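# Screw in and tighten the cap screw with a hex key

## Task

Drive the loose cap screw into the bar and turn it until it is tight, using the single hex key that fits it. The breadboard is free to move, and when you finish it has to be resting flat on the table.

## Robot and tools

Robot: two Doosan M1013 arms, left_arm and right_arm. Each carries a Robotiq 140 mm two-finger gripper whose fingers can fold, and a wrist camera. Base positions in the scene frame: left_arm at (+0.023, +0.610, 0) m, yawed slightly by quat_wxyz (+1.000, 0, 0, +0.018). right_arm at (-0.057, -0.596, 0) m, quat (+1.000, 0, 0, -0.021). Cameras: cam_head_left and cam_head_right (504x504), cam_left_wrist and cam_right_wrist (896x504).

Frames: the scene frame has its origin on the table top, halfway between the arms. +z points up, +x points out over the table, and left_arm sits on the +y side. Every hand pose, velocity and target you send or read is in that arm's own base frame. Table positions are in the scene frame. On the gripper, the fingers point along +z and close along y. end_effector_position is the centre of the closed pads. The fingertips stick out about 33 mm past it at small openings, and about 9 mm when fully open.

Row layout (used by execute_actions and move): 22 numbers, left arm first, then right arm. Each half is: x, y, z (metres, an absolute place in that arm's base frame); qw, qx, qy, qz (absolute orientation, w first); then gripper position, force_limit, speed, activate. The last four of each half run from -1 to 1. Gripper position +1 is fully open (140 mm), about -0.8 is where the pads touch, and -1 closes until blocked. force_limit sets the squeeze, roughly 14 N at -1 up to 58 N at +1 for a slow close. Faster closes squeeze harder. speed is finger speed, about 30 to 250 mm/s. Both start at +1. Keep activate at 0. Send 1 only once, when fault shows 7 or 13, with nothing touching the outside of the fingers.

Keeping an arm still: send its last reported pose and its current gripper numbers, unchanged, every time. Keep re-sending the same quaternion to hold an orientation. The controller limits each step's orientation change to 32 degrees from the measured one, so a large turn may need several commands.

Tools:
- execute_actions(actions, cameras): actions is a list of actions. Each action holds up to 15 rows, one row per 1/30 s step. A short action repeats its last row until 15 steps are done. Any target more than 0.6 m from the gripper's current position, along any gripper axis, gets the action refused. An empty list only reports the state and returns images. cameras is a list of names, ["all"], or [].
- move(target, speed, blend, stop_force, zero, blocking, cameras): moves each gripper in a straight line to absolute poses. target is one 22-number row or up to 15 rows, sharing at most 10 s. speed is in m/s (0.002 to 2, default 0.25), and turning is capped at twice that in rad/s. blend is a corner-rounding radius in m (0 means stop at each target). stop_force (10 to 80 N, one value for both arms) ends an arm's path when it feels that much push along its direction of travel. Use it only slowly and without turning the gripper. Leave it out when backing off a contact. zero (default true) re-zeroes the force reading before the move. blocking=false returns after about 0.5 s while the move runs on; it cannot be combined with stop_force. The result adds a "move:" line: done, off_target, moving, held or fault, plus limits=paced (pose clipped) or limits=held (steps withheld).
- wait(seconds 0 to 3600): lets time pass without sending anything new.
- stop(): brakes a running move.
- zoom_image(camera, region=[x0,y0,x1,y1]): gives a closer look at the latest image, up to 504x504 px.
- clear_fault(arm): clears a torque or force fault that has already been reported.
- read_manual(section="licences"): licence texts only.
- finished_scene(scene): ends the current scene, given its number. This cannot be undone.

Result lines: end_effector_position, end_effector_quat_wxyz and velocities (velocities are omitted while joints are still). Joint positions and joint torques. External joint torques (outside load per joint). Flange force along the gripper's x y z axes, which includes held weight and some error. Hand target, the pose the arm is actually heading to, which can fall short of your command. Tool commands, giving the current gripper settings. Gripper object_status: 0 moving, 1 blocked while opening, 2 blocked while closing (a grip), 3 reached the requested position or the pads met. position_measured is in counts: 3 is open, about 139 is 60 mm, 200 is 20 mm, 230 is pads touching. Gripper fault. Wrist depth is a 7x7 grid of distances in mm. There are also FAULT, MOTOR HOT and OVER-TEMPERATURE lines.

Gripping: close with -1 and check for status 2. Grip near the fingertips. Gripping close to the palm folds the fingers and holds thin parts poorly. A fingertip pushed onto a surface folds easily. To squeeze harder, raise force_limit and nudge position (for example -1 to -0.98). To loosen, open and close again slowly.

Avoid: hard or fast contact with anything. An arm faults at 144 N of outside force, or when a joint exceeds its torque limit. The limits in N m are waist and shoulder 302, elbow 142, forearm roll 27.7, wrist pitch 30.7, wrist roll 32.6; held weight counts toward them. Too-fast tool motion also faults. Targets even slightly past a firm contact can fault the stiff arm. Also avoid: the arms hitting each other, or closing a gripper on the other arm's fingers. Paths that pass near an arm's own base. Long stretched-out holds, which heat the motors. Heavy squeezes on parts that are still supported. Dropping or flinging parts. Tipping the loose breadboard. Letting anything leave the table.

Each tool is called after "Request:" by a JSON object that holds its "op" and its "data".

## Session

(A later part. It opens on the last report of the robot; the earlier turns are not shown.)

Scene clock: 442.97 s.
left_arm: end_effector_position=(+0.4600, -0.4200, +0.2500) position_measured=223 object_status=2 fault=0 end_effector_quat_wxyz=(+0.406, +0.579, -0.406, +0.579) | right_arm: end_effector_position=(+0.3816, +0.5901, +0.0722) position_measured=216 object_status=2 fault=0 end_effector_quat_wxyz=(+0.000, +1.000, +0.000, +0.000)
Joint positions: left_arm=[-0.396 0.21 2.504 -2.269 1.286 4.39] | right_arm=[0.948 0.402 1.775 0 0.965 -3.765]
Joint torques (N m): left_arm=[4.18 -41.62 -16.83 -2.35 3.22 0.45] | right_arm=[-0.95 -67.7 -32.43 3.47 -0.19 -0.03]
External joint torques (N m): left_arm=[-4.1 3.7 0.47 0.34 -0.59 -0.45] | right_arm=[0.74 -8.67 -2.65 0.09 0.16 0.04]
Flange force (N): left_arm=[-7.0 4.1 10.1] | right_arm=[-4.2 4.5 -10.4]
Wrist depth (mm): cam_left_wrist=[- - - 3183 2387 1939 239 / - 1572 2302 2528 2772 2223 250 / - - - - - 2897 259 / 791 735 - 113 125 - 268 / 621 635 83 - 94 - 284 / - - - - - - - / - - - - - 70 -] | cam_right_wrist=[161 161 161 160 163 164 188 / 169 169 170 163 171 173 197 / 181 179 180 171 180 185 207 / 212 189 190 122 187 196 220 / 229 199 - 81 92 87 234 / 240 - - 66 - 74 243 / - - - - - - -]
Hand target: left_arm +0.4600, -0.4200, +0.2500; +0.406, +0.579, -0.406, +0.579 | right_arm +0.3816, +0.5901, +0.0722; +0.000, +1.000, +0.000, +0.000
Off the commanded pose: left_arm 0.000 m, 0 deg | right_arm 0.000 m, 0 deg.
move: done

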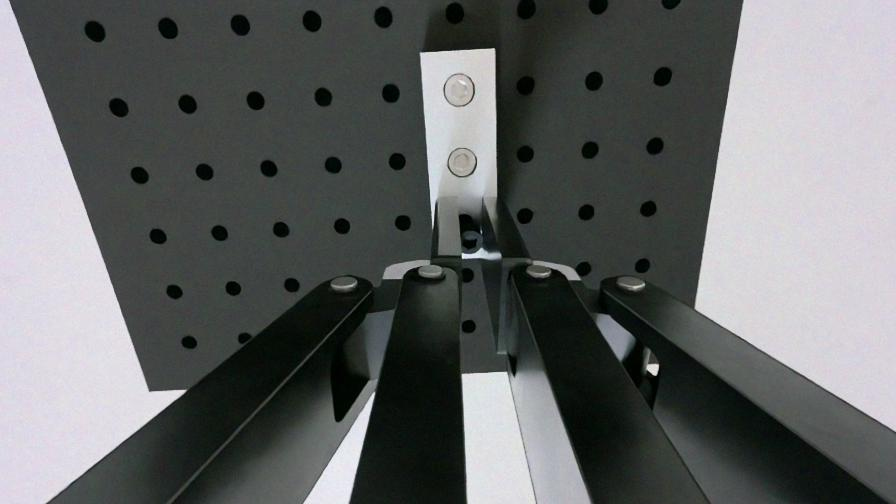

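Request:
{"op": "move", "data": {"target": [[0.46,-0.42,0.25,0.4056,0.5792,-0.4056,0.5792,-1,-0.1,-1,0, 0.3816,0.5901,0.0735,0,-1,0,0,-1,-1,-1,0],[0.46,-0.42,0.25,0.4056,0.5792,-0.4056,0.5792,-1,-0.1,-1,0, 0.3818,0.5912,0.0735,0,-1,0,0,-1,-1,-1,0],[0.46,-0.42,0.25,0.4056,0.5792,-0.4056,0.5792,-1,-0.1,-1,0, 0.3818,0.5912,0.0722,0,-1,0,0,-1,-1,-1,0],[0.46,-0.42,0.25,0.4056,0.5792,-0.4056,0.5792,-1,-0.1,-1,0, 0.3818,0.5912,0.0719,0,-0.5,0.8660,0,-1,-1,-1,0],[0.46,-0.42,0.25,0.4056,0.5792,-0.4056,0.5792,-1,-0.1,-1,0, 0.3818,0.5912,0.0716,0,0.5,0.8660,0,-1,-1,-1,0]], "speed": [0.02,0.02,0.02,0.4,0.4], "cameras": ["cam_right_wrist"]}}

Request:
{"op": "zoom_image", "data": {"camera": "cam_right_wrist", "region": [430, 190, 510, 270]}}

Scene clock: 461.03 s.
left_arm: end_effector_position=(+0.4600, -0.4200, +0.2500) position_measured=223 object_status=2 fault=0 end_effector_quat_wxyz=(+0.406, +0.579, -0.406, +0.579) | right_arm: end_effector_position=(+0.3818, +0.5911, +0.0715) position_measured=216 object_status=2 fault=0 end_effector_quat_wxyz=(+0.000, +0.500, +0.866, +0.000)
Joint positions: left_arm=[-0.396 0.21 2.504 -2.269 1.286 4.39] | right_arm=[0.948 0.404 1.774 0 0.964 0.425]
Joint torques (N m): left_arm=[4.26 -41.63 -16.7 -2.33 3.23 0.46] | right_arm=[0.33 -68.57 -33.8 4.15 -0.77 -0.04]
External joint torques (N m): left_arm=[-4.21 3.72 0.42 0.34 -0.59 -0.46] | right_arm=[-0.77 -7.15 -1.21 -0.54 0.73 0.04]
Flange force (N): left_arm=[-7.0 4.2 10.4] | right_arm=[-4.0 -5.5 -8.8]
Wrist depth (mm): cam_left_wrist=[- - - 2714 2387 2149 240 / - - 1939 3348 1953 - 249 / - - - 1329 - - 265 / - - 851 113 786 322 290 / 562 - 83 - 94 313 321 / 484 - - - - - 496 / - - - - - 70 -] | cam_right_wrist=[185 184 182 161 161 161 161 / 194 195 174 170 169 169 170 / 205 205 181 177 180 179 179 / 217 218 190 122 180 190 189 / 231 228 - 81 92 86 202 / - - - 66 - 74 210 / - - - - - - -]
Hand target: left_arm +0.4600, -0.4200, +0.2500; +0.406, +0.579, -0.406, +0.579 | right_arm +0.3818, +0.5912, +0.0716; +0.000, +0.500, +0.866, +0.000
Off the commanded pose: left_arm 0.000 m, 0 deg | right_arm 0.000 m, 0 deg.
move: done

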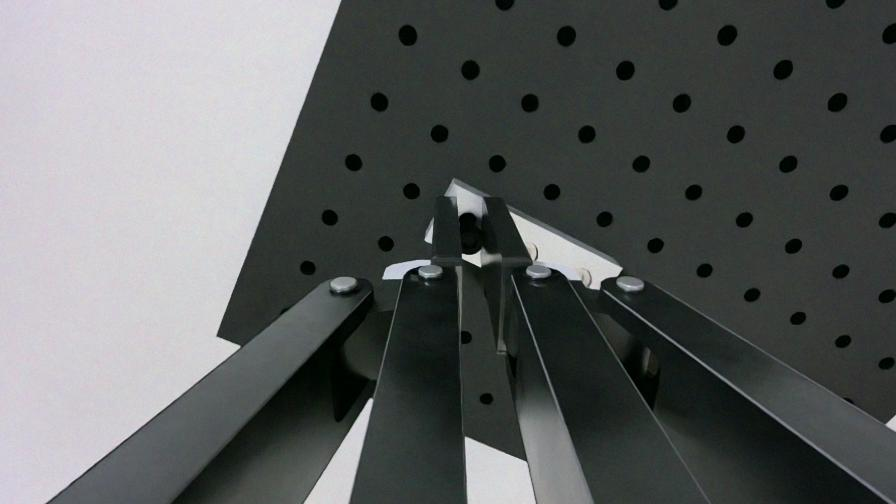

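Scaled by 6.300 from the camera's image (finer frame: 1280x720).

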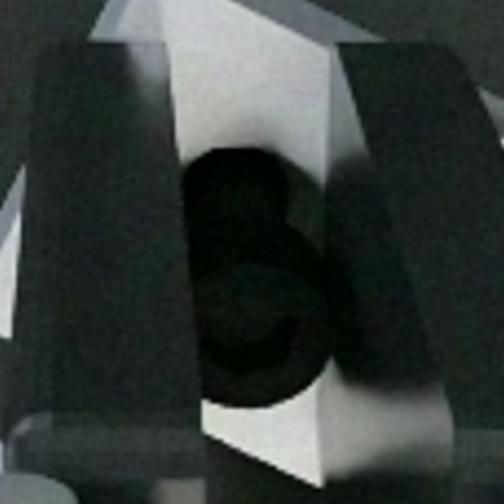

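Request:
{"op": "move", "data": {"target": [[0.46,-0.42,0.25,0.4056,0.5792,-0.4056,0.5792,-1,-0.1,-1,0, 0.3818,0.5912,0.0714,0,1,0,0,-1,-1,-1,0],[0.46,-0.42,0.25,0.4056,0.5792,-0.4056,0.5792,-1,-0.1,-1,0, 0.3818,0.5912,0.0712,0,-0.5,0.8660,0,-1,-1,-1,0],[0.46,-0.42,0.25,0.4056,0.5792,-0.4056,0.5792,-1,-0.1,-1,0, 0.3818,0.5912,0.0712,0,0.1736,0.9848,0,-1,-1,-1,0]], "speed": [0.4,0.4,0.4], "cameras": ["cam_right_wrist"]}}

Request:
{"op": "zoom_image", "data": {"camera": "cam_right_wrist", "region": [430, 190, 510, 270]}}

Scene clock: 473.80 s.
left_arm: end_effector_position=(+0.4600, -0.4200, +0.2500) position_measured=223 object_status=2 fault=0 end_effector_quat_wxyz=(+0.406, +0.579, -0.406, +0.579) | right_arm: end_effector_position=(+0.3818, +0.5911, +0.0712) position_measured=216 object_status=2 fault=0 end_effector_quat_wxyz=(+0.000, +0.174, +0.985, +0.000)
Joint positions: left_arm=[-0.396 0.21 2.504 -2.269 1.286 4.39] | right_arm=[0.948 0.404 1.774 0 0.964 6.01]
Joint torques (N m): left_arm=[4.27 -41.58 -16.69 -2.31 3.2 0.44] | right_arm=[-1.23 -70.26 -33.92 3.96 -0.56 0.04]
External joint torques (N m): left_arm=[-4.09 3.62 0.37 0.31 -0.57 -0.44] | right_arm=[0.92 -5.41 -1.04 -0.34 0.55 -0.04]
Flange force (N): left_arm=[-6.8 4.1 10.2] | right_arm=[2.3 -4.3 -6.8]
Wrist depth (mm): cam_left_wrist=[- - 1999 2503 2387 2204 238 / 1322 - - 2998 2772 2302 250 / - - 1177 1216 1329 - 261 / - 892 845 113 121 - 278 / - 635 83 - 94 - 292 / - - - - - - - / - - - - - 70 -] | cam_right_wrist=[185 184 183 161 161 161 162 / 195 192 170 172 171 169 171 / 205 182 179 177 180 178 178 / 217 217 190 122 188 189 191 / 231 227 - 81 92 86 200 / 244 - - 66 - 74 208 / - - - - - - -]
Hand target: left_arm +0.4600, -0.4200, +0.2500; +0.406, +0.579, -0.406, +0.579 | right_arm +0.3818, +0.5912, +0.0712; +0.000, +0.174, +0.985, +0.000
Off the commanded pose: left_arm 0.000 m, 0 deg | right_arm 0.000 m, 0 deg.
move: done

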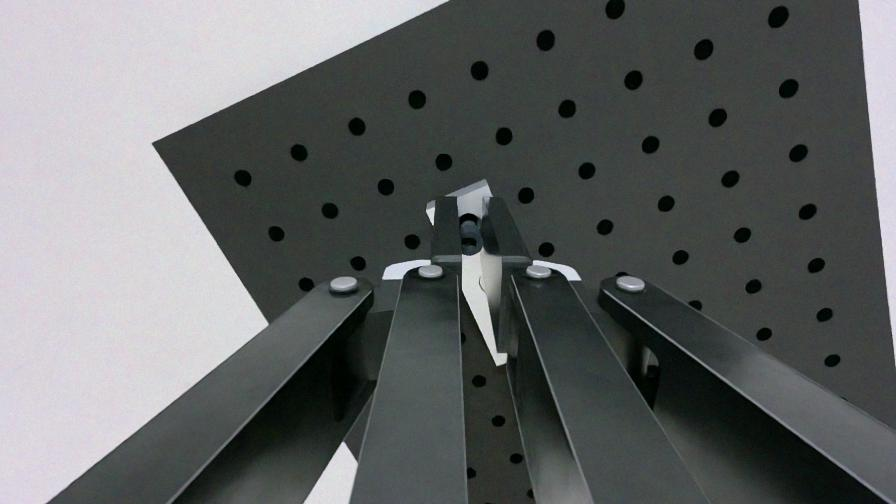

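Scaled by 6.300 from the camera's image (finer frame: 1280x720).

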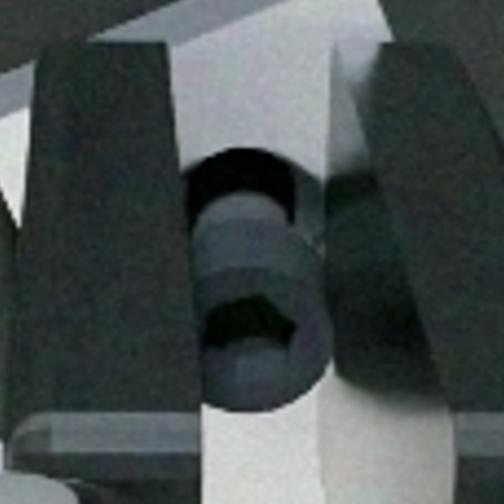

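Request:
{"op": "move", "data": {"target": [[0.46,-0.42,0.25,0.4056,0.5792,-0.4056,0.5792,-1,-0.1,-1,0, 0.3813,0.5913,0.0735,0,0.1736,0.9848,0,-1,-1,-1,0],[0.46,-0.42,0.25,0.4056,0.5792,-0.4056,0.5792,-1,-0.1,-1,0, 0.3813,0.5913,0.0735,0,-0.7660,0.6428,0,-1,-1,-1,0],[0.46,-0.42,0.25,0.4056,0.5792,-0.4056,0.5792,-1,-0.1,-1,0, 0.3813,0.5913,0.0735,0,-0.9397,-0.3420,0,-1,-1,-1,0],[0.46,-0.42,0.25,0.4056,0.5792,-0.4056,0.5792,-1,-0.1,-1,0, 0.3813,0.5913,0.0735,0,-0.1736,-0.9848,0,-1,-1,-1,0],[0.46,-0.42,0.25,0.4056,0.5792,-0.4056,0.5792,-1,-0.1,-1,0, 0.3813,0.5913,0.0735,0,0.7660,-0.6428,0,-1,-1,-1,0],[0.46,-0.42,0.25,0.4056,0.5792,-0.4056,0.5792,-1,-0.1,-1,0, 0.3832,0.5906,0.0735,0,0.9848,0.1736,0,-1,-1,-1,0]], "speed": [0.02,0.7,0.7,0.7,0.7,0.7], "blend": [0.001,0.02,0.02,0.02,0.02,0], "cameras": ["cam_right_wrist"]}}

Request:
{"op": "zoom_image", "data": {"camera": "cam_right_wrist", "region": [430, 190, 510, 270]}}

Scene clock: 505.20 s.
left_arm: end_effector_position=(+0.4600, -0.4200, +0.2500) position_measured=223 object_status=2 fault=0 end_effector_quat_wxyz=(+0.406, +0.579, -0.406, +0.579) | right_arm: end_effector_position=(+0.3832, +0.5906, +0.0735) position_measured=216 object_status=2 fault=0 end_effector_quat_wxyz=(+0.000, +0.985, +0.174, +0.000)
Joint positions: left_arm=[-0.396 0.21 2.504 -2.269 1.286 4.39] | right_arm=[0.946 0.402 1.771 0 0.968 -4.115]
Joint torques (N m): left_arm=[4.27 -41.69 -16.68 -2.33 3.24 0.42] | right_arm=[0.37 -70.62 -34.46 3.88 -0.7 0.05]
External joint torques (N m): left_arm=[-4.28 3.8 0.38 0.33 -0.61 -0.42] | right_arm=[-0.5 -5.43 -0.57 -0.32 0.65 -0.05]
Flange force (N): left_arm=[-7.2 4.3 10.7] | right_arm=[-4.1 4.1 -6.6]
Wrist depth (mm): cam_left_wrist=[1172 1790 - 2503 2410 - 239 / 1329 - - - 2528 - 248 / - - - - - - 259 / - 818 824 113 - 786 280 / - - 83 - 94 330 292 / - - - - - - - / - - - - - 70 -] | cam_right_wrist=[166 162 163 163 163 164 186 / 174 171 171 169 171 173 198 / 182 180 181 173 182 183 207 / 195 191 191 122 188 197 221 / 230 201 - 81 92 87 235 / - - - 66 - 74 243 / - - - - - - -]
Hand target: left_arm +0.4600, -0.4200, +0.2500; +0.406, +0.579, -0.406, +0.579 | right_arm +0.3832, +0.5906, +0.0735; +0.000, +0.985, +0.174, +0.000
Off the commanded pose: left_arm 0.000 m, 0 deg | right_arm 0.000 m, 0 deg.
move: done

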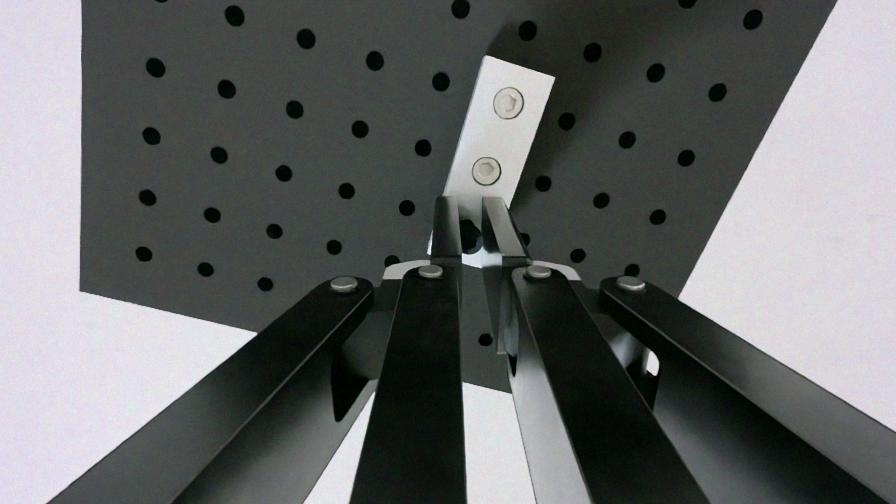

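Scaled by 6.300 from the camera's image (finer frame: 1280x720).

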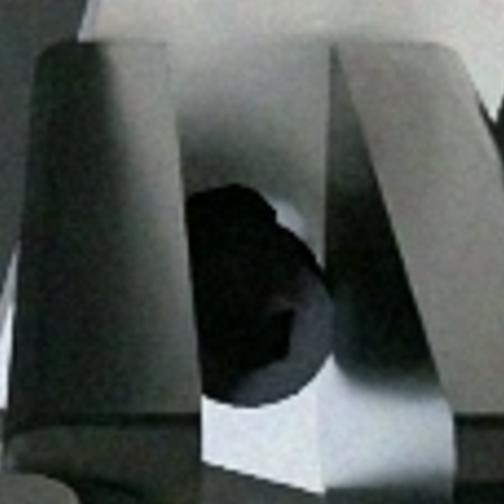

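Request:
{"op": "move", "data": {"target": [[0.46,-0.42,0.25,0.4056,0.5792,-0.4056,0.5792,-1,-0.1,-1,0, 0.3829,0.5915,0.0735,0,0.9848,0.1736,0,-1,-1,-1,0],[0.46,-0.42,0.25,0.4056,0.5792,-0.4056,0.5792,-1,-0.1,-1,0, 0.3829,0.5915,0.0722,0,0.9848,0.1736,0,-1,-1,-1,0],[0.46,-0.42,0.25,0.4056,0.5792,-0.4056,0.5792,-1,-0.1,-1,0, 0.3825,0.5895,0.0720,0,0.9397,-0.3420,0,-1,-1,-1,0],[0.46,-0.42,0.25,0.4056,0.5792,-0.4056,0.5792,-1,-0.1,-1,0, 0.3807,0.5888,0.0718,0,0.6428,-0.7660,0,-1,-1,-1,0],[0.46,-0.42,0.25,0.4056,0.5792,-0.4056,0.5792,-1,-0.1,-1,0, 0.3791,0.5901,0.0717,0,0.1736,-0.9848,0,-1,-1,-1,0],[0.46,-0.42,0.25,0.4056,0.5792,-0.4056,0.5792,-1,-0.1,-1,0, 0.3795,0.5921,0.0715,0,-0.3420,-0.9397,0,-1,-1,-1,0]], "speed": [0.02,0.02,0.4,0.4,0.4,0.4], "blend": [0,0,0.002,0.002,0.002,0], "cameras": ["cam_right_wrist"]}}

Request:
{"op": "zoom_image", "data": {"camera": "cam_right_wrist", "region": [430, 190, 510, 270]}}

Scene clock: 523.33 s.
left_arm: end_effector_position=(+0.4600, -0.4200, +0.2500) position_measured=223 object_status=2 fault=0 end_effector_quat_wxyz=(+0.406, +0.579, -0.406, +0.579) | right_arm: end_effector_position=(+0.3795, +0.5921, +0.0715) position_measured=216 object_status=2 fault=0 end_effector_quat_wxyz=(+0.000, +0.342, +0.940, +0.000)
Joint positions: left_arm=[-0.396 0.21 2.504 -2.269 1.286 4.39] | right_arm=[0.952 0.403 1.774 0 0.964 0.079]
Joint torques (N m): left_arm=[4.53 -41.56 -16.7 -2.32 3.2 0.44] | right_arm=[-0.58 -69.9 -34.47 3.79 -0.63 0]
External joint torques (N m): left_arm=[-4.46 3.64 0.36 0.32 -0.56 -0.44] | right_arm=[0.24 -5.88 -0.14 -0.2 0.64 0]
Flange force (N): left_arm=[-6.8 4.8 11.0] | right_arm=[-0.6 -7.2 -6.7]
Wrist depth (mm): cam_left_wrist=[1156 - - 2365 2387 2365 236 / 1258 - - 2743 2604 - 253 / - - - 1156 2344 1252 263 / - 784 786 119 - 966 286 / - - 83 - 94 290 313 / - - - - - - - / - - - - - 70 -] | cam_right_wrist=[185 184 182 161 161 161 161 / 194 194 174 170 170 170 170 / 205 203 179 177 179 179 179 / 218 195 190 122 185 189 189 / 232 229 - 81 92 86 201 / 244 - - 65 - 74 209 / - - - - - - -]
Hand target: left_arm +0.4600, -0.4200, +0.2500; +0.406, +0.579, -0.406, +0.579 | right_arm +0.3795, +0.5921, +0.0715; +0.000, +0.342, +0.940, +0.000
Off the commanded pose: left_arm 0.000 m, 0 deg | right_arm 0.000 m, 0 deg.
move: done

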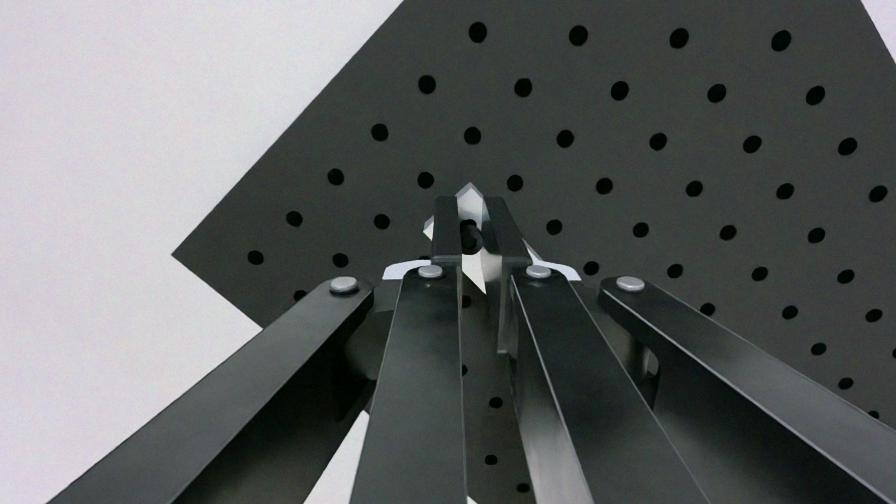

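Scaled by 6.300 from the camera's image (finer frame: 1280x720).

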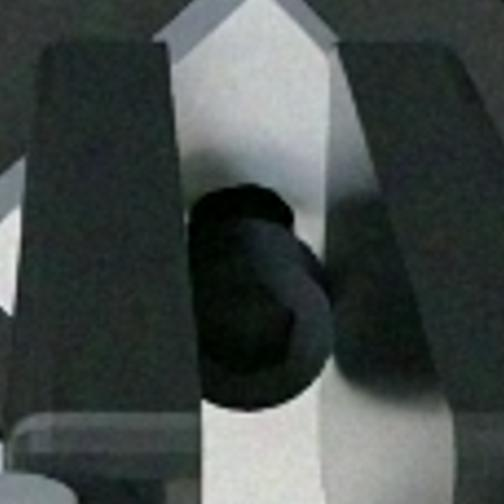

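Request:
{"op": "move", "data": {"target": [[0.46,-0.42,0.25,0.4056,0.5792,-0.4056,0.5792,-1,-0.1,-1,0, 0.3813,0.5928,0.0714,0,-0.7660,-0.6428,0,-1,-1,-1,0],[0.46,-0.42,0.25,0.4056,0.5792,-0.4056,0.5792,-1,-0.1,-1,0, 0.3829,0.5915,0.0713,0,-0.9848,-0.1736,0,-1,-1,-1,0],[0.46,-0.42,0.25,0.4056,0.5792,-0.4056,0.5792,-1,-0.1,-1,0, 0.3825,0.5895,0.0712,0,-0.9397,0.3420,0,-1,-1,-1,0],[0.46,-0.42,0.25,0.4056,0.5792,-0.4056,0.5792,-1,-0.1,-1,0, 0.3807,0.5888,0.0711,0,-0.6428,0.7660,0,-1,-1,-1,0],[0.46,-0.42,0.25,0.4056,0.5792,-0.4056,0.5792,-1,-0.1,-1,0, 0.3791,0.5901,0.0711,0,-0.1736,0.9848,0,-1,-1,-1,0]], "speed": [0.4,0.4,0.4,0.4,0.4], "blend": [0.002,0.002,0.002,0.002,0], "cameras": []}}

Request:
{"op": "move", "data": {"target": [[0.46,-0.42,0.25,0.4056,0.5792,-0.4056,0.5792,-1,-0.1,-1,0, 0.3791,0.5901,0.0712,0,-0.1736,0.9848,0,-0.3,-1,-1,0],[0.46,-0.42,0.25,0.4056,0.5792,-0.4056,0.5792,-1,-0.1,-1,0, 0.3791,0.5901,0.0713,0,-0.1736,0.9848,0,-0.3,-1,-1,0],[0.46,-0.42,0.25,0.4056,0.5792,-0.4056,0.5792,-1,-0.1,-1,0, 0.3791,0.5901,0.11,0,-0.1736,0.9848,0,-0.3,-1,-1,0]], "speed": 0.08, "cameras": ["cam_right_wrist"]}}

Request:
{"op": "zoom_image", "data": {"camera": "cam_right_wrist", "region": [420, 160, 520, 260]}}

Scene clock: 539.70 s.
left_arm: end_effector_position=(+0.4600, -0.4200, +0.2500) position_measured=223 object_status=2 fault=0 end_effector_quat_wxyz=(+0.406, +0.579, -0.406, +0.579) | right_arm: end_effector_position=(+0.3791, +0.5901, +0.0711) position_measured=216 object_status=2 fault=0 end_effector_quat_wxyz=(+0.000, -0.174, +0.985, +0.000)
Joint positions: left_arm=[-0.396 0.21 2.504 -2.269 1.286 4.39] | right_arm=[0.951 0.401 1.779 0 0.962 5.314]
Joint torques (N m): left_arm=[4.31 -41.61 -16.68 -2.33 3.22 0.41] | right_arm=[-0.9 -69.99 -33.74 3.59 -0.33 0.06]
External joint torques (N m): left_arm=[-4.3 3.72 0.44 0.34 -0.59 -0.41] | right_arm=[0.8 -5.34 -0.92 -0.01 0.36 -0.06]
Flange force (N): left_arm=[-7.1 4.5 10.6] | right_arm=[4.6 -2.2 -6.3]
Wrist depth (mm): cam_left_wrist=[- - 2503 2387 2242 2204 238 / - - - 2772 2553 - 250 / 1790 - 2865 1205 2323 - 260 / 758 924 - 119 716 735 282 / - - 83 - 94 351 278 / - - - - - - - / - - - - - 70 -] | cam_right_wrist=[186 184 161 161 181 184 184 / 195 192 170 169 169 171 192 / 205 202 179 178 179 180 178 / 217 215 187 122 187 189 191 / 230 227 - 81 92 86 229 / 241 - - 65 - 74 237 / - - - - - - -]
Hand target: left_arm +0.4600, -0.4200, +0.2500; +0.406, +0.579, -0.406, +0.579 | right_arm +0.3791, +0.5901, +0.0711; +0.000, -0.174, +0.985, +0.000
Off the commanded pose: left_arm 0.000 m, 0 deg | right_arm 0.000 m, 0 deg.
move: done

Scene clock: 541.80 s.
left_arm: end_effector_position=(+0.4600, -0.4200, +0.2500) position_measured=223 object_status=2 fault=0 end_effector_quat_wxyz=(+0.406, +0.579, -0.406, +0.579) | right_arm: end_effector_position=(+0.3791, +0.5901, +0.1100) position_measured=167 object_status=3 fault=0 end_effector_quat_wxyz=(+0.000, -0.174, +0.985, +0.000)
Joint positions: left_arm=[-0.396 0.21 2.504 -2.269 1.286 4.39] | right_arm=[0.951 0.366 1.748 0 1.028 5.314]
Joint torques (N m): left_arm=[4.17 -41.63 -16.69 -2.3 3.2 0.44] | right_arm=[0.21 -68.32 -35.63 4.09 -0.47 0.08]
External joint torques (N m): left_arm=[-4.14 3.73 0.37 0.3 -0.56 -0.44] | right_arm=[-0.17 -5.37 -0.6 -0.34 0.5 -0.08]
Flange force (N): left_arm=[-7.1 4.1 10.4] | right_arm=[4.6 -3.9 -5.9]
Wrist depth (mm): cam_left_wrist=[- - - 2604 2479 - 241 / - - - 3223 2432 - 249 / - - - 1240 1246 - 271 / - 892 - 113 934 - 278 / 565 - 83 - 94 - 282 / - - - - - - 477 / - - - - - 70 -] | cam_right_wrist=[219 219 195 198 217 218 219 / 230 230 206 206 206 210 229 / 242 243 218 213 218 220 242 / 260 256 225 221 143 230 257 / 274 81 86 246 92 87 270 / - 69 65 263 - 78 68 / - 67 - 282 - - -]
Hand target: left_arm +0.4600, -0.4200, +0.2500; +0.406, +0.579, -0.406, +0.579 | right_arm +0.3791, +0.5901, +0.1100; +0.000, -0.174, +0.985, +0.000
Off the commanded pose: left_arm 0.000 m, 0 deg | right_arm 0.000 m, 0 deg.
move: done

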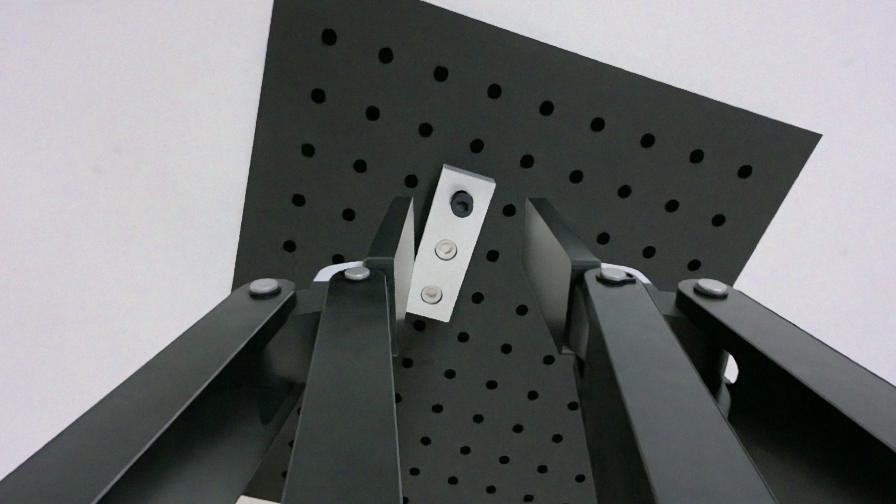

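Scaled by 5.040 from the camera's image (finer frame: 1280x720).

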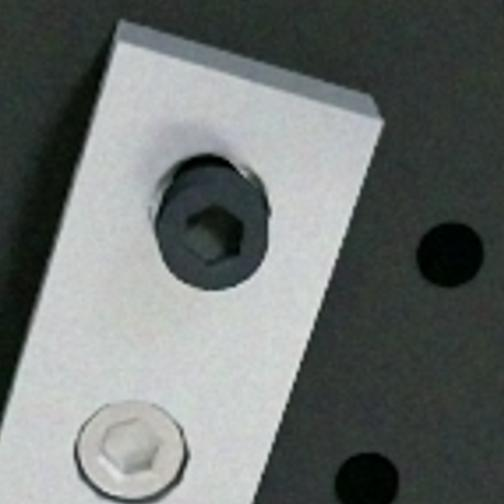

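Request:
{"op": "move", "data": {"target": [[0.46,-0.42,0.25,0.4056,0.5792,-0.4056,0.5792,-1,-0.1,-1,0, 0.39,0.60,0.16,0,-0.9397,0.3420,0,-0.2,-1,-1,0],[0.46,-0.42,0.25,0.4056,0.5792,-0.4056,0.5792,-1,-0.1,-1,0, 0.42,0.65,0.25,0,-0.7660,-0.6428,0,-0.2,-1,-1,0],[0.46,-0.42,0.25,0.4056,0.5792,-0.4056,0.5792,-1,-0.1,-1,0, 0.46,0.70,0.34,0,0.1736,-0.9848,0,-0.2,-1,-1,0],[0.46,-0.42,0.25,0.4056,0.5792,-0.4056,0.5792,-1,-0.1,-1,0, 0.50,0.75,0.38,0,0.9397,-0.3420,0,-0.2,-1,-1,0],[0.46,-0.42,0.25,0.4056,0.5792,-0.4056,0.5792,-1,-0.1,-1,0, 0.5372,0.7986,0.337,0,0.9772,0.2122,0,-0.2,-1,-1,0]], "speed": 0.7, "blend": [0.05,0.05,0.05,0.03,0], "cameras": ["cam_left_wrist","cam_right_wrist"]}}

Request:
{"op": "zoom_image", "data": {"camera": "cam_right_wrist", "region": [380, 120, 560, 300]}}

Scene clock: 562.83 s.
left_arm: end_effector_position=(+0.4600, -0.4200, +0.2500) position_measured=223 object_status=2 fault=0 end_effector_quat_wxyz=(+0.406, +0.579, -0.406, +0.579) | right_arm: end_effector_position=(+0.5372, +0.7986, +0.3370) position_measured=154 object_status=3 fault=0 end_effector_quat_wxyz=(+0.000, +0.977, +0.212, +0.000)
Joint positions: left_arm=[-0.396 0.21 2.504 -2.269 1.286 4.39] | right_arm=[0.943 0.712 0.774 0 1.656 -4.197]
Joint torques (N m): left_arm=[3.98 -41.58 -16.83 -2.32 3.2 0.48] | right_arm=[-0.06 -103.56 -41.89 4.63 -0.6 0.15]
External joint torques (N m): left_arm=[-3.91 3.67 0.56 0.33 -0.57 -0.48] | right_arm=[0.38 -7.66 -0.63 -0.28 0.55 -0.15]
Flange force (N): left_arm=[-6.9 3.9 9.6] | right_arm=[-12.2 7.2 -0.9]
Wrist depth (mm): cam_left_wrist=[1172 - 2344 121 2344 2282 1939 / - 1685 - 2686 2149 - 2014 / - 1526 - 168 - - 2014 / - 840 - 114 - 754 710 / - - 83 - 94 - 614 / - - - - - - 497 / - - - - - 70 -] | cam_right_wrist=[421 424 425 424 430 426 427 / 211 435 439 442 441 446 452 / 208 213 214 460 446 457 474 / 217 221 220 472 137 482 501 / 526 81 91 510 117 88 520 / - 69 65 564 - - 70 / - 72 - 605 - - -]
Hand target: left_arm +0.4600, -0.4200, +0.2500; +0.406, +0.579, -0.406, +0.579 | right_arm +0.5372, +0.7986, +0.3370; +0.000, +0.977, +0.212, +0.000
Off the commanded pose: left_arm 0.000 m, 0 deg | right_arm 0.000 m, 0 deg.
move: done

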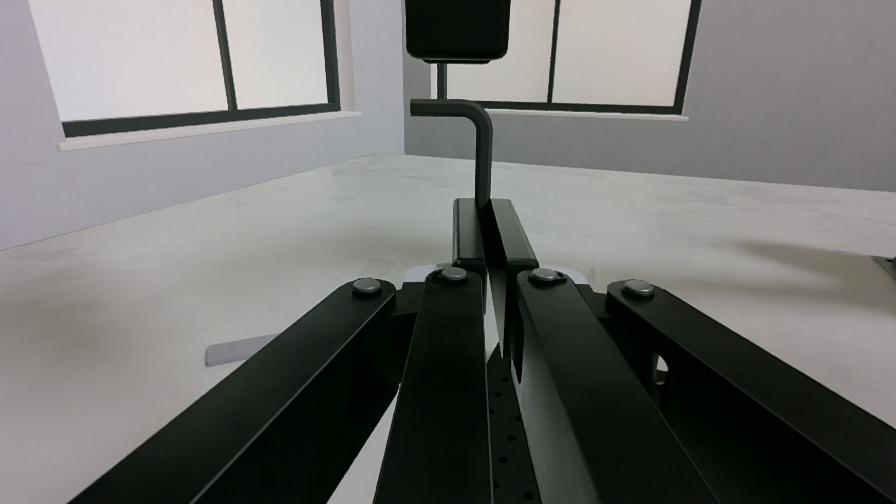

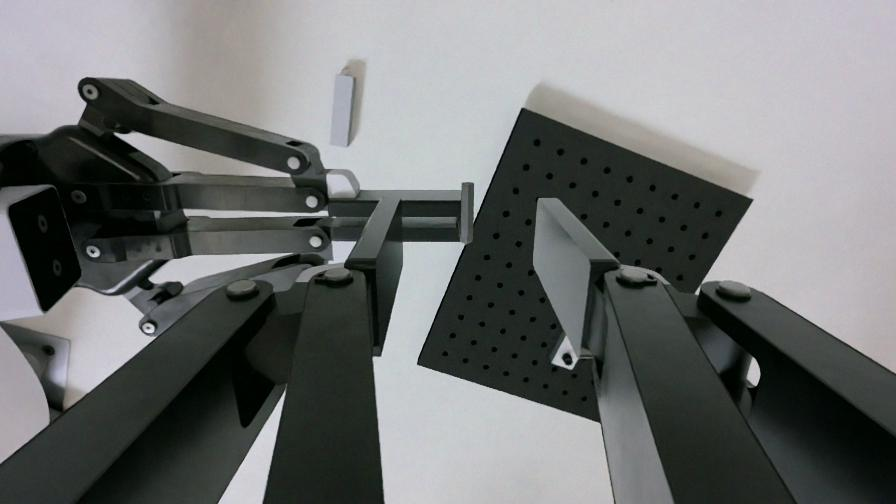

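Scaled by 2.800 from the camera's image (finer frame: 1280x720).

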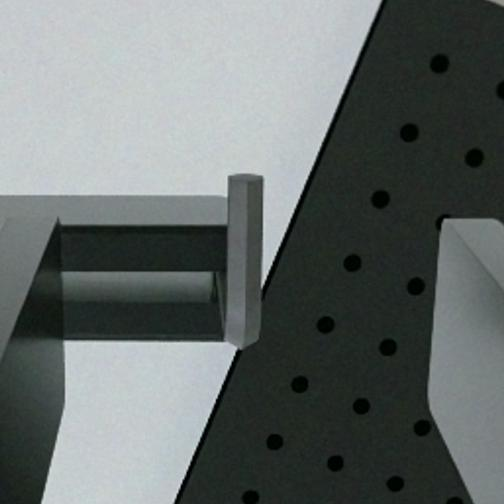

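Request:
{"op": "move", "data": {"target": [[0.46,-0.42,0.25,0.4056,0.5792,-0.4056,0.5792,-1,-0.1,-1,0, 0.5372,0.7986,0.312,0,0.9772,0.2122,0,-0.2,-1,-1,0],[0.46,-0.42,0.25,0.4056,0.5792,-0.4056,0.5792,-1,-0.1,-1,0, 0.5372,0.7986,0.312,0,0.9772,0.2122,0,-1,-1,-1,0]], "speed": 0.06, "cameras": ["cam_left_wrist"]}}

Request:
{"op": "zoom_image", "data": {"camera": "cam_left_wrist", "region": [340, 0, 580, 240]}}

Request:
{"op": "move", "data": {"target": [[0.46,-0.42,0.25,0.4056,0.5792,-0.4056,0.5792,-0.2,-1,-1,0, 0.5372,0.7986,0.312,0,0.9772,0.2122,0,-1,-1,-1,0],[0.415,-0.297,0.25,0.4056,0.5792,-0.4056,0.5792,-0.2,-1,-1,0, 0.5372,0.7986,0.312,0,0.9772,0.2122,0,-0.97,0.2,-1,0]], "speed": 0.1, "cameras": ["cam_left_wrist","cam_right_wrist"]}}

Request:
{"op": "zoom_image", "data": {"camera": "cam_left_wrist", "region": [340, 0, 640, 300]}}

Scene clock: 572.30 s.
left_arm: end_effector_position=(+0.4600, -0.4200, +0.2500) position_measured=223 object_status=2 fault=0 end_effector_quat_wxyz=(+0.406, +0.579, -0.406, +0.579) | right_arm: end_effector_position=(+0.5372, +0.7986, +0.3120) position_measured=223 object_status=2 fault=0 end_effector_quat_wxyz=(+0.000, +0.977, +0.212, +0.000)
Joint positions: left_arm=[-0.396 0.21 2.504 -2.269 1.286 4.39] | right_arm=[0.943 0.708 0.825 0 1.608 -4.197]
Joint torques (N m): left_arm=[4.72 -42.49 -14.87 -1.97 3.64 0.48] | right_arm=[-4.09 -102.49 -41.05 2.84 -0.09 -0.07]
External joint torques (N m): left_arm=[-4.76 4.62 -1.44 -0.02 -1 -0.48] | right_arm=[4.08 -8.2 -1.54 1.51 0.04 0.07]
Flange force (N): left_arm=[-7.7 2.7 15.2] | right_arm=[-12.4 2.6 -2.4]
Wrist depth (mm): cam_left_wrist=[- - - 142 2323 2030 - / - - 2528 151 3581 2131 - / - - 1582 1228 - 2604 - / 765 761 - 114 120 - 921 / 590 637 87 - 94 - 565 / 480 - - - - - 496 / - - - - - 70 -] | cam_right_wrist=[398 402 402 399 402 408 405 / 178 412 419 425 419 429 435 / 182 187 190 421 424 432 447 / 192 197 195 121 440 451 482 / 213 206 84 81 92 81 513 / 522 - - 65 - 75 531 / - - - - - 70 -]
Hand target: left_arm +0.4600, -0.4200, +0.2500; +0.406, +0.579, -0.406, +0.579 | right_arm +0.5372, +0.7986, +0.3120; +0.000, +0.977, +0.212, +0.000
Off the commanded pose: left_arm 0.000 m, 0 deg | right_arm 0.000 m, 0 deg.
move: done

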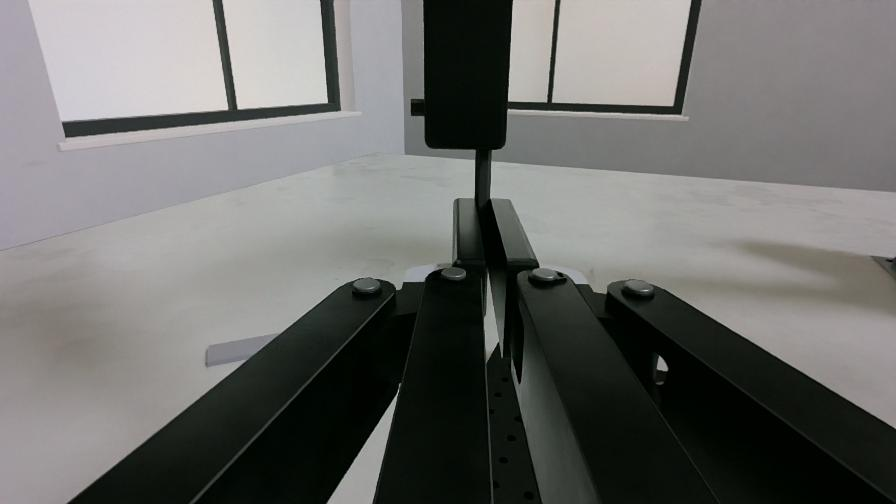

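Scaled by 2.100 from the camera's image (finer frame: 1280x720).

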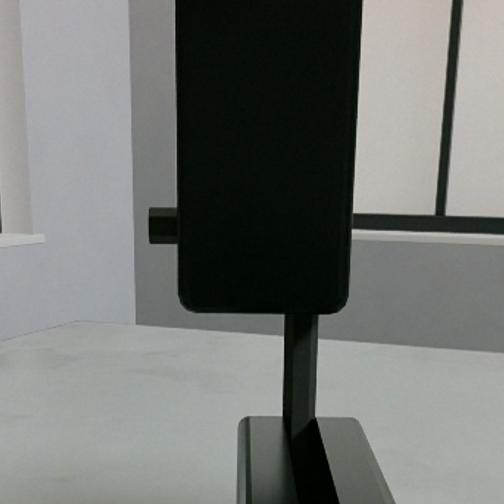

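Scene clock: 576.23 s.
left_arm: end_effector_position=(+0.4150, -0.2970, +0.2500) position_measured=154 object_status=3 fault=0 end_effector_quat_wxyz=(+0.406, +0.579, -0.406, +0.579) | right_arm: end_effector_position=(+0.5372, +0.7986, +0.3120) position_measured=225 object_status=0 fault=0 end_effector_quat_wxyz=(+0.000, +0.977, +0.212, +0.000)
Joint positions: left_arm=[-0.063 0.139 2.61 -1.955 1.417 4.35] | right_arm=[0.943 0.708 0.825 0 1.609 -4.197]
Joint torques (N m): left_arm=[4.36 -31.38 -13.76 -1.87 3.11 0.46] | right_arm=[0.35 -103.22 -41.97 4.61 -0.48 -0.02]
External joint torques (N m): left_arm=[-4.39 3.58 0.23 0.28 -0.51 -0.46] | right_arm=[-0.81 -7.03 -0.36 -0.31 0.43 0.02]
Flange force (N): left_arm=[-8.3 1.5 14.3] | right_arm=[-11.0 7.7 -0.9]
Wrist depth (mm): cam_left_wrist=[1252 - 2686 266 2387 3033 - / 1276 - 2963 289 2772 - - / - - 1205 - 1457 1322 - / - - 908 718 134 - 829 / - 78 83 490 - 91 - / - - - - - - - / - - - - - - -] | cam_right_wrist=[400 403 398 403 402 404 406 / 421 426 416 421 421 428 426 / 441 441 448 440 424 435 450 / 460 464 462 117 443 451 486 / 499 498 - 81 92 86 500 / 523 - - 66 - 75 543 / - - - - - 70 -]
Hand target: left_arm +0.4150, -0.2970, +0.2500; +0.406, +0.579, -0.406, +0.579 | right_arm +0.5372, +0.7986, +0.3120; +0.000, +0.977, +0.212, +0.000
Off the commanded pose: left_arm 0.000 m, 0 deg | right_arm 0.000 m, 0 deg.
move: done

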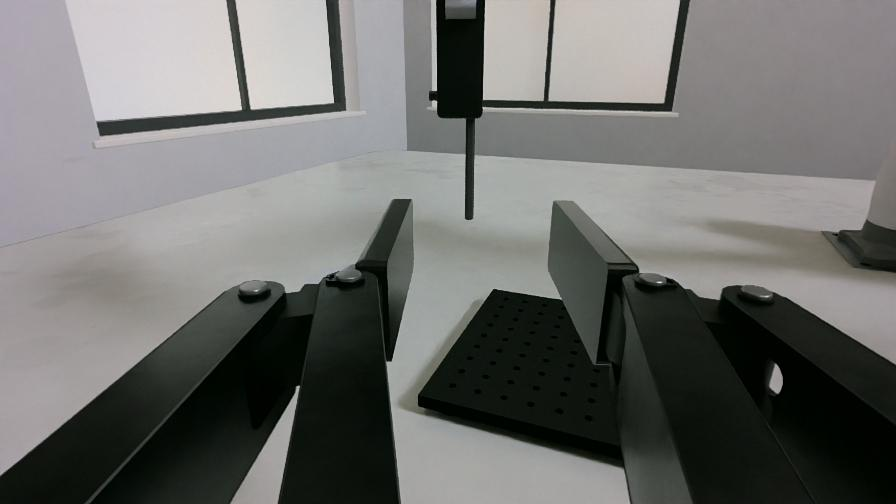

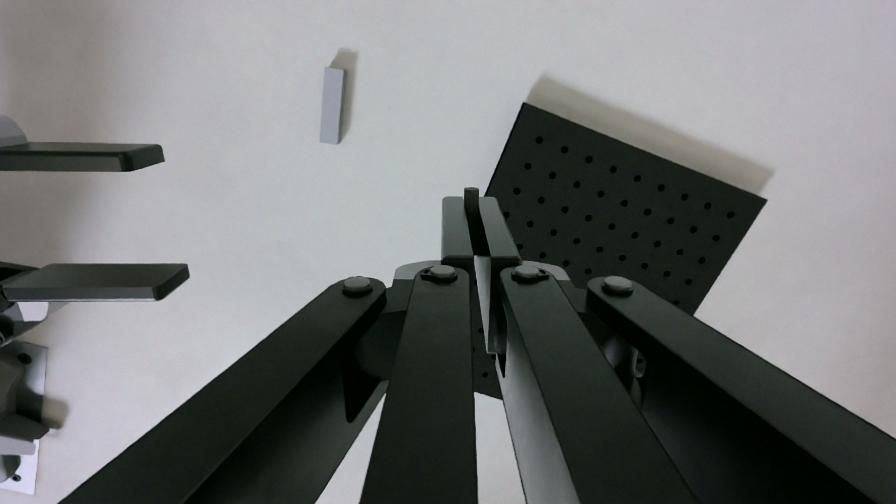

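Scaled by 1.680 from the camera's image (finer frame: 1280x720).

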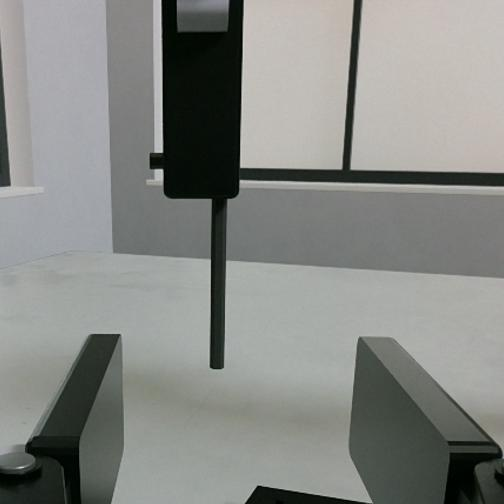

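Request:
{"op": "move", "data": {"target": [[0.39,-0.36,0.24,0.4056,0.5792,-0.4056,0.5792,1,-1,0,0, 0.45,0.70,0.26,0,0.9772,0.2122,0,-0.97,0.2,-1,0],[0.3026,-0.5504,0.132,0.3799,0.5964,-0.5964,0.3799,1,-1,0,0, 0.3860,0.5931,0.158,0,0.9772,0.2122,0,-0.97,0.2,-1,0]], "speed": 0.2, "blend": [0.05,0], "cameras": ["cam_left_wrist","cam_right_wrist"]}}

Request:
{"op": "zoom_image", "data": {"camera": "cam_left_wrist", "region": [400, 130, 560, 290]}}

Scene clock: 593.10 s.
left_arm: end_effector_position=(+0.3026, -0.5504, +0.1320) position_measured=3 object_status=3 fault=0 end_effector_quat_wxyz=(+0.380, +0.596, -0.596, +0.380) | right_arm: end_effector_position=(+0.3860, +0.5931, +0.1580) position_measured=225 object_status=2 fault=0 end_effector_quat_wxyz=(+0.000, +0.977, +0.212, +0.000)
Joint positions: left_arm=[-0.777 0.192 2.441 -2.067 0.825 4.221] | right_arm=[0.945 0.338 1.691 0 1.113 -4.195]
Joint torques (N m): left_arm=[4.49 -42.43 -19.21 -2.18 2.67 0.43] | right_arm=[-0.36 -67.46 -37.5 4.22 -0.56 0.09]
External joint torques (N m): left_arm=[-4.6 3.84 0.37 0.32 -0.49 -0.43] | right_arm=[0.31 -5.14 -0.52 -0.34 0.51 -0.09]
Flange force (N): left_arm=[-0.7 4.2 12.2] | right_arm=[-5.3 3.0 -5.1]
Wrist depth (mm): cam_left_wrist=[629 - - 176 591 623 577 / 442 471 448 198 435 - 460 / 387 391 399 347 395 - - / 357 125 278 272 305 140 109 / - 116 252 246 259 - 104 / - 215 225 223 236 - 104 / - 200 200 200 197 214 -] | cam_right_wrist=[259 255 239 239 240 244 265 / 276 269 251 249 253 276 278 / 289 270 266 260 267 292 297 / 305 306 282 116 279 311 312 / 167 187 - 81 92 92 333 / 343 - - 66 - 75 349 / - - - - - 70 -]
Hand target: left_arm +0.3026, -0.5504, +0.1320; +0.380, +0.596, -0.596, +0.380 | right_arm +0.3860, +0.5931, +0.1580; +0.000, +0.977, +0.212, +0.000
Off the commanded pose: left_arm 0.000 m, 0 deg | right_arm 0.000 m, 0 deg.
move: done

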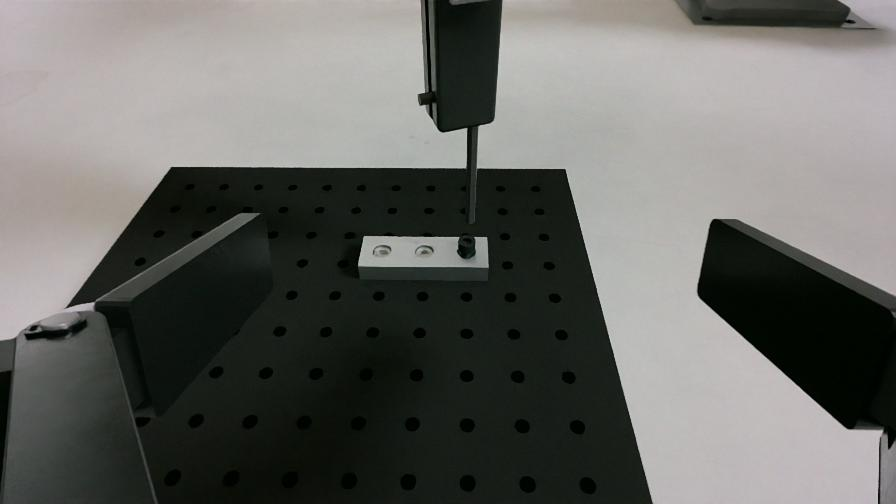

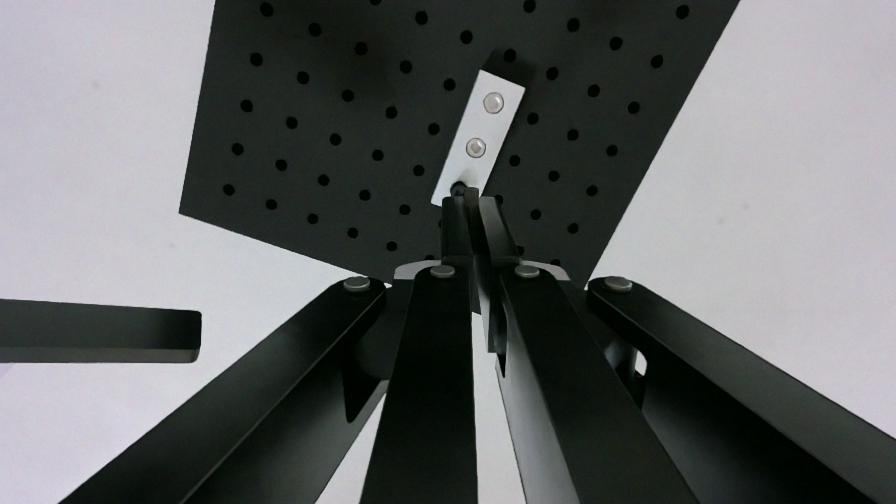

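Scaled by 3.150 from the camera's image (finer frame: 1280x720).

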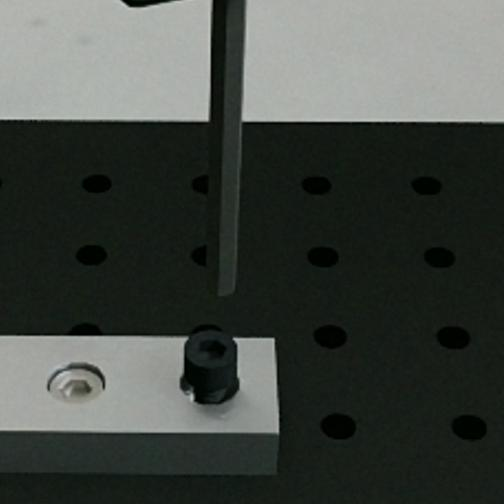

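Request:
{"op": "move", "data": {"target": [0.3026,-0.5504,0.132,0.3799,0.5964,-0.5964,0.3799,1,-1,0,0,0.3888,0.5933,0.1485,0,0.9772,0.2122,0,-0.97,0.2,-1,0], "speed": 0.05, "cameras": ["cam_left_wrist"]}}

Request:
{"op": "zoom_image", "data": {"camera": "cam_left_wrist", "region": [430, 190, 510, 270]}}

Scene clock: 607.73 s.
left_arm: end_effector_position=(+0.3026, -0.5504, +0.1320) position_measured=3 object_status=3 fault=0 end_effector_quat_wxyz=(+0.380, +0.596, -0.596, +0.380) | right_arm: end_effector_position=(+0.3888, +0.5933, +0.1485) position_measured=225 object_status=2 fault=0 end_effector_quat_wxyz=(+0.000, +0.977, +0.212, +0.000)
Joint positions: left_arm=[-0.777 0.192 2.441 -2.067 0.825 4.221] | right_arm=[0.942 0.347 1.697 0 1.098 -4.198]
Joint torques (N m): left_arm=[4.4 -42.48 -19.21 -2.14 2.66 0.44] | right_arm=[0.08 -67.82 -37.41 4.18 -0.6 -0.03]
External joint torques (N m): left_arm=[-4.34 3.81 0.35 0.29 -0.48 -0.44] | right_arm=[-0.22 -4.92 -0.2 -0.34 0.55 0.03]
Flange force (N): left_arm=[-0.9 3.8 11.9] | right_arm=[-5.3 3.6 -4.8]
Wrist depth (mm): cam_left_wrist=[- 651 624 179 557 614 602 / - - - 199 472 469 434 / 377 - 336 335 362 - 393 / 328 125 292 278 283 - 304 / - 116 250 246 253 - 104 / - 215 225 223 223 - 104 / - 200 201 200 204 - -] | cam_right_wrist=[253 248 231 231 232 234 256 / 265 246 242 240 243 265 270 / 280 258 257 253 256 283 284 / 296 296 268 122 270 301 302 / 174 308 - 81 92 92 323 / 160 - - 65 - 75 337 / - - - - - 70 -]
Hand target: left_arm +0.3026, -0.5504, +0.1320; +0.380, +0.596, -0.596, +0.380 | right_arm +0.3888, +0.5933, +0.1485; +0.000, +0.977, +0.212, +0.000
Off the commanded pose: left_arm 0.000 m, 0 deg | right_arm 0.000 m, 0 deg.
move: done

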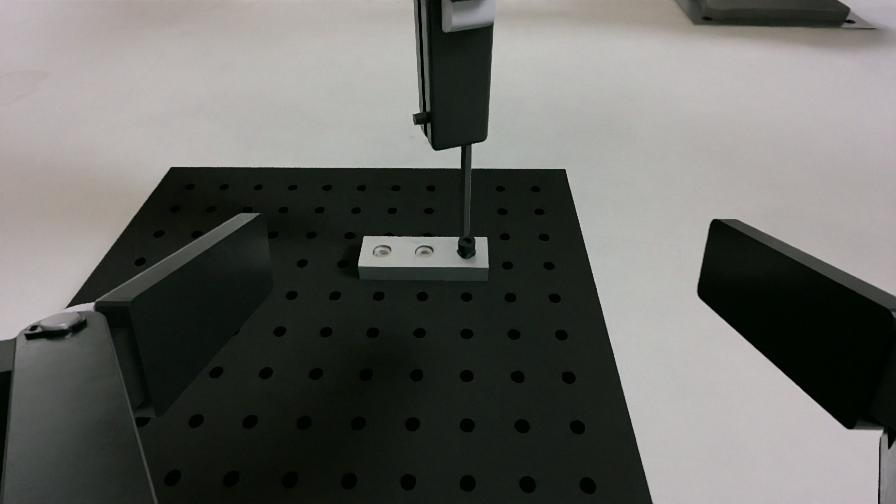

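Scaled by 6.300 from the camera's image (finer frame: 1280x720).

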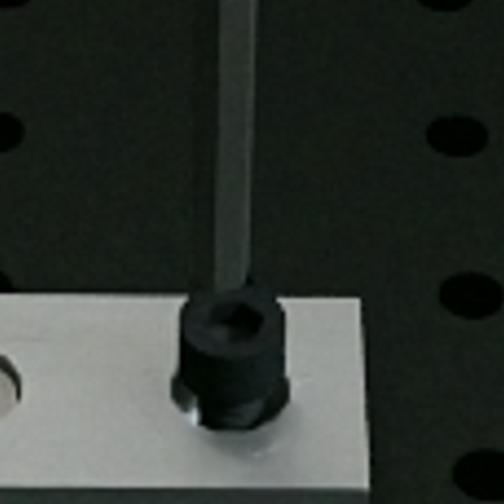

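Request:
{"op": "zoom_image", "data": {"camera": "cam_left_wrist", "region": [452, 225, 482, 255]}}

Request:
{"op": "move", "data": {"target": [0.3026,-0.5504,0.132,0.3799,0.5964,-0.5964,0.3799,1,-1,0,0,0.3888,0.5933,0.1465,0,0.9772,0.2122,0,-0.97,0.2,-1,0], "speed": 0.012, "stop_force": 12, "cameras": ["cam_left_wrist"]}}

Request:
{"op": "zoom_image", "data": {"camera": "cam_left_wrist", "region": [447, 215, 487, 255]}}

Scaled by 16.800 from the camera's image (finer frame: 1280x720).

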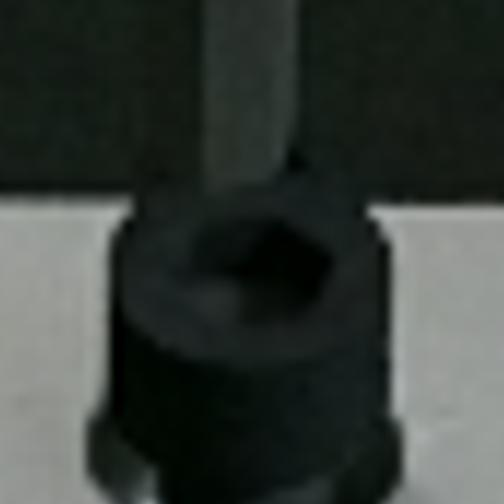

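Scene clock: 616.07 s.
left_arm: end_effector_position=(+0.3026, -0.5504, +0.1320) position_measured=3 object_status=3 fault=0 end_effector_quat_wxyz=(+0.380, +0.596, -0.596, +0.380) | right_arm: end_effector_position=(+0.3888, +0.5933, +0.1465) position_measured=225 object_status=2 fault=0 end_effector_quat_wxyz=(+0.000, +0.977, +0.212, +0.000)
Joint positions: left_arm=[-0.777 0.192 2.441 -2.067 0.825 4.221] | right_arm=[0.942 0.348 1.699 0 1.095 -4.198]
Joint torques (N m): left_arm=[4.1 -42.22 -19.35 -2.16 2.66 0.45] | right_arm=[-0.51 -68.45 -37.31 4.2 -0.57 0]
External joint torques (N m): left_arm=[-4.02 3.55 0.46 0.3 -0.48 -0.45] | right_arm=[0.36 -4.43 -0.25 -0.37 0.52 0.01]
Flange force (N): left_arm=[-0.8 3.6 10.8] | right_arm=[-5.0 2.5 -4.4]
Wrist depth (mm): cam_left_wrist=[651 - 591 179 624 615 - / - 463 499 199 - 444 - / - 397 387 331 361 - - / - 125 271 275 326 150 115 / - 116 246 246 252 131 104 / - 214 224 223 - 242 104 / - 202 200 200 195 230 227] | cam_right_wrist=[250 245 228 230 229 231 255 / 263 244 240 237 242 264 269 / 283 260 254 250 255 282 284 / 294 295 266 122 267 298 300 / 305 180 - 81 92 92 319 / 159 - - 66 - 75 336 / - - - - - 70 -]
Hand target: left_arm +0.3026, -0.5504, +0.1320; +0.380, +0.596, -0.596, +0.380 | right_arm +0.3888, +0.5933, +0.1465; +0.000, +0.977, +0.212, +0.000
Off the commanded pose: left_arm 0.000 m, 0 deg | right_arm 0.000 m, 0 deg.
move: done

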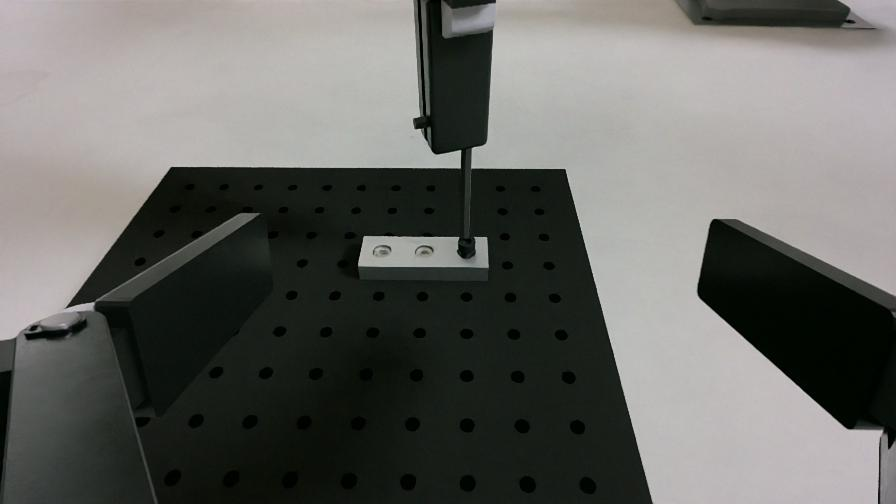

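Scaled by 12.600 from the camera's image (finer frame: 1280x720).

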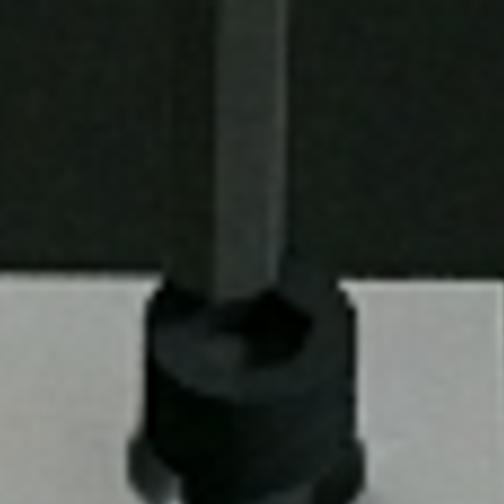

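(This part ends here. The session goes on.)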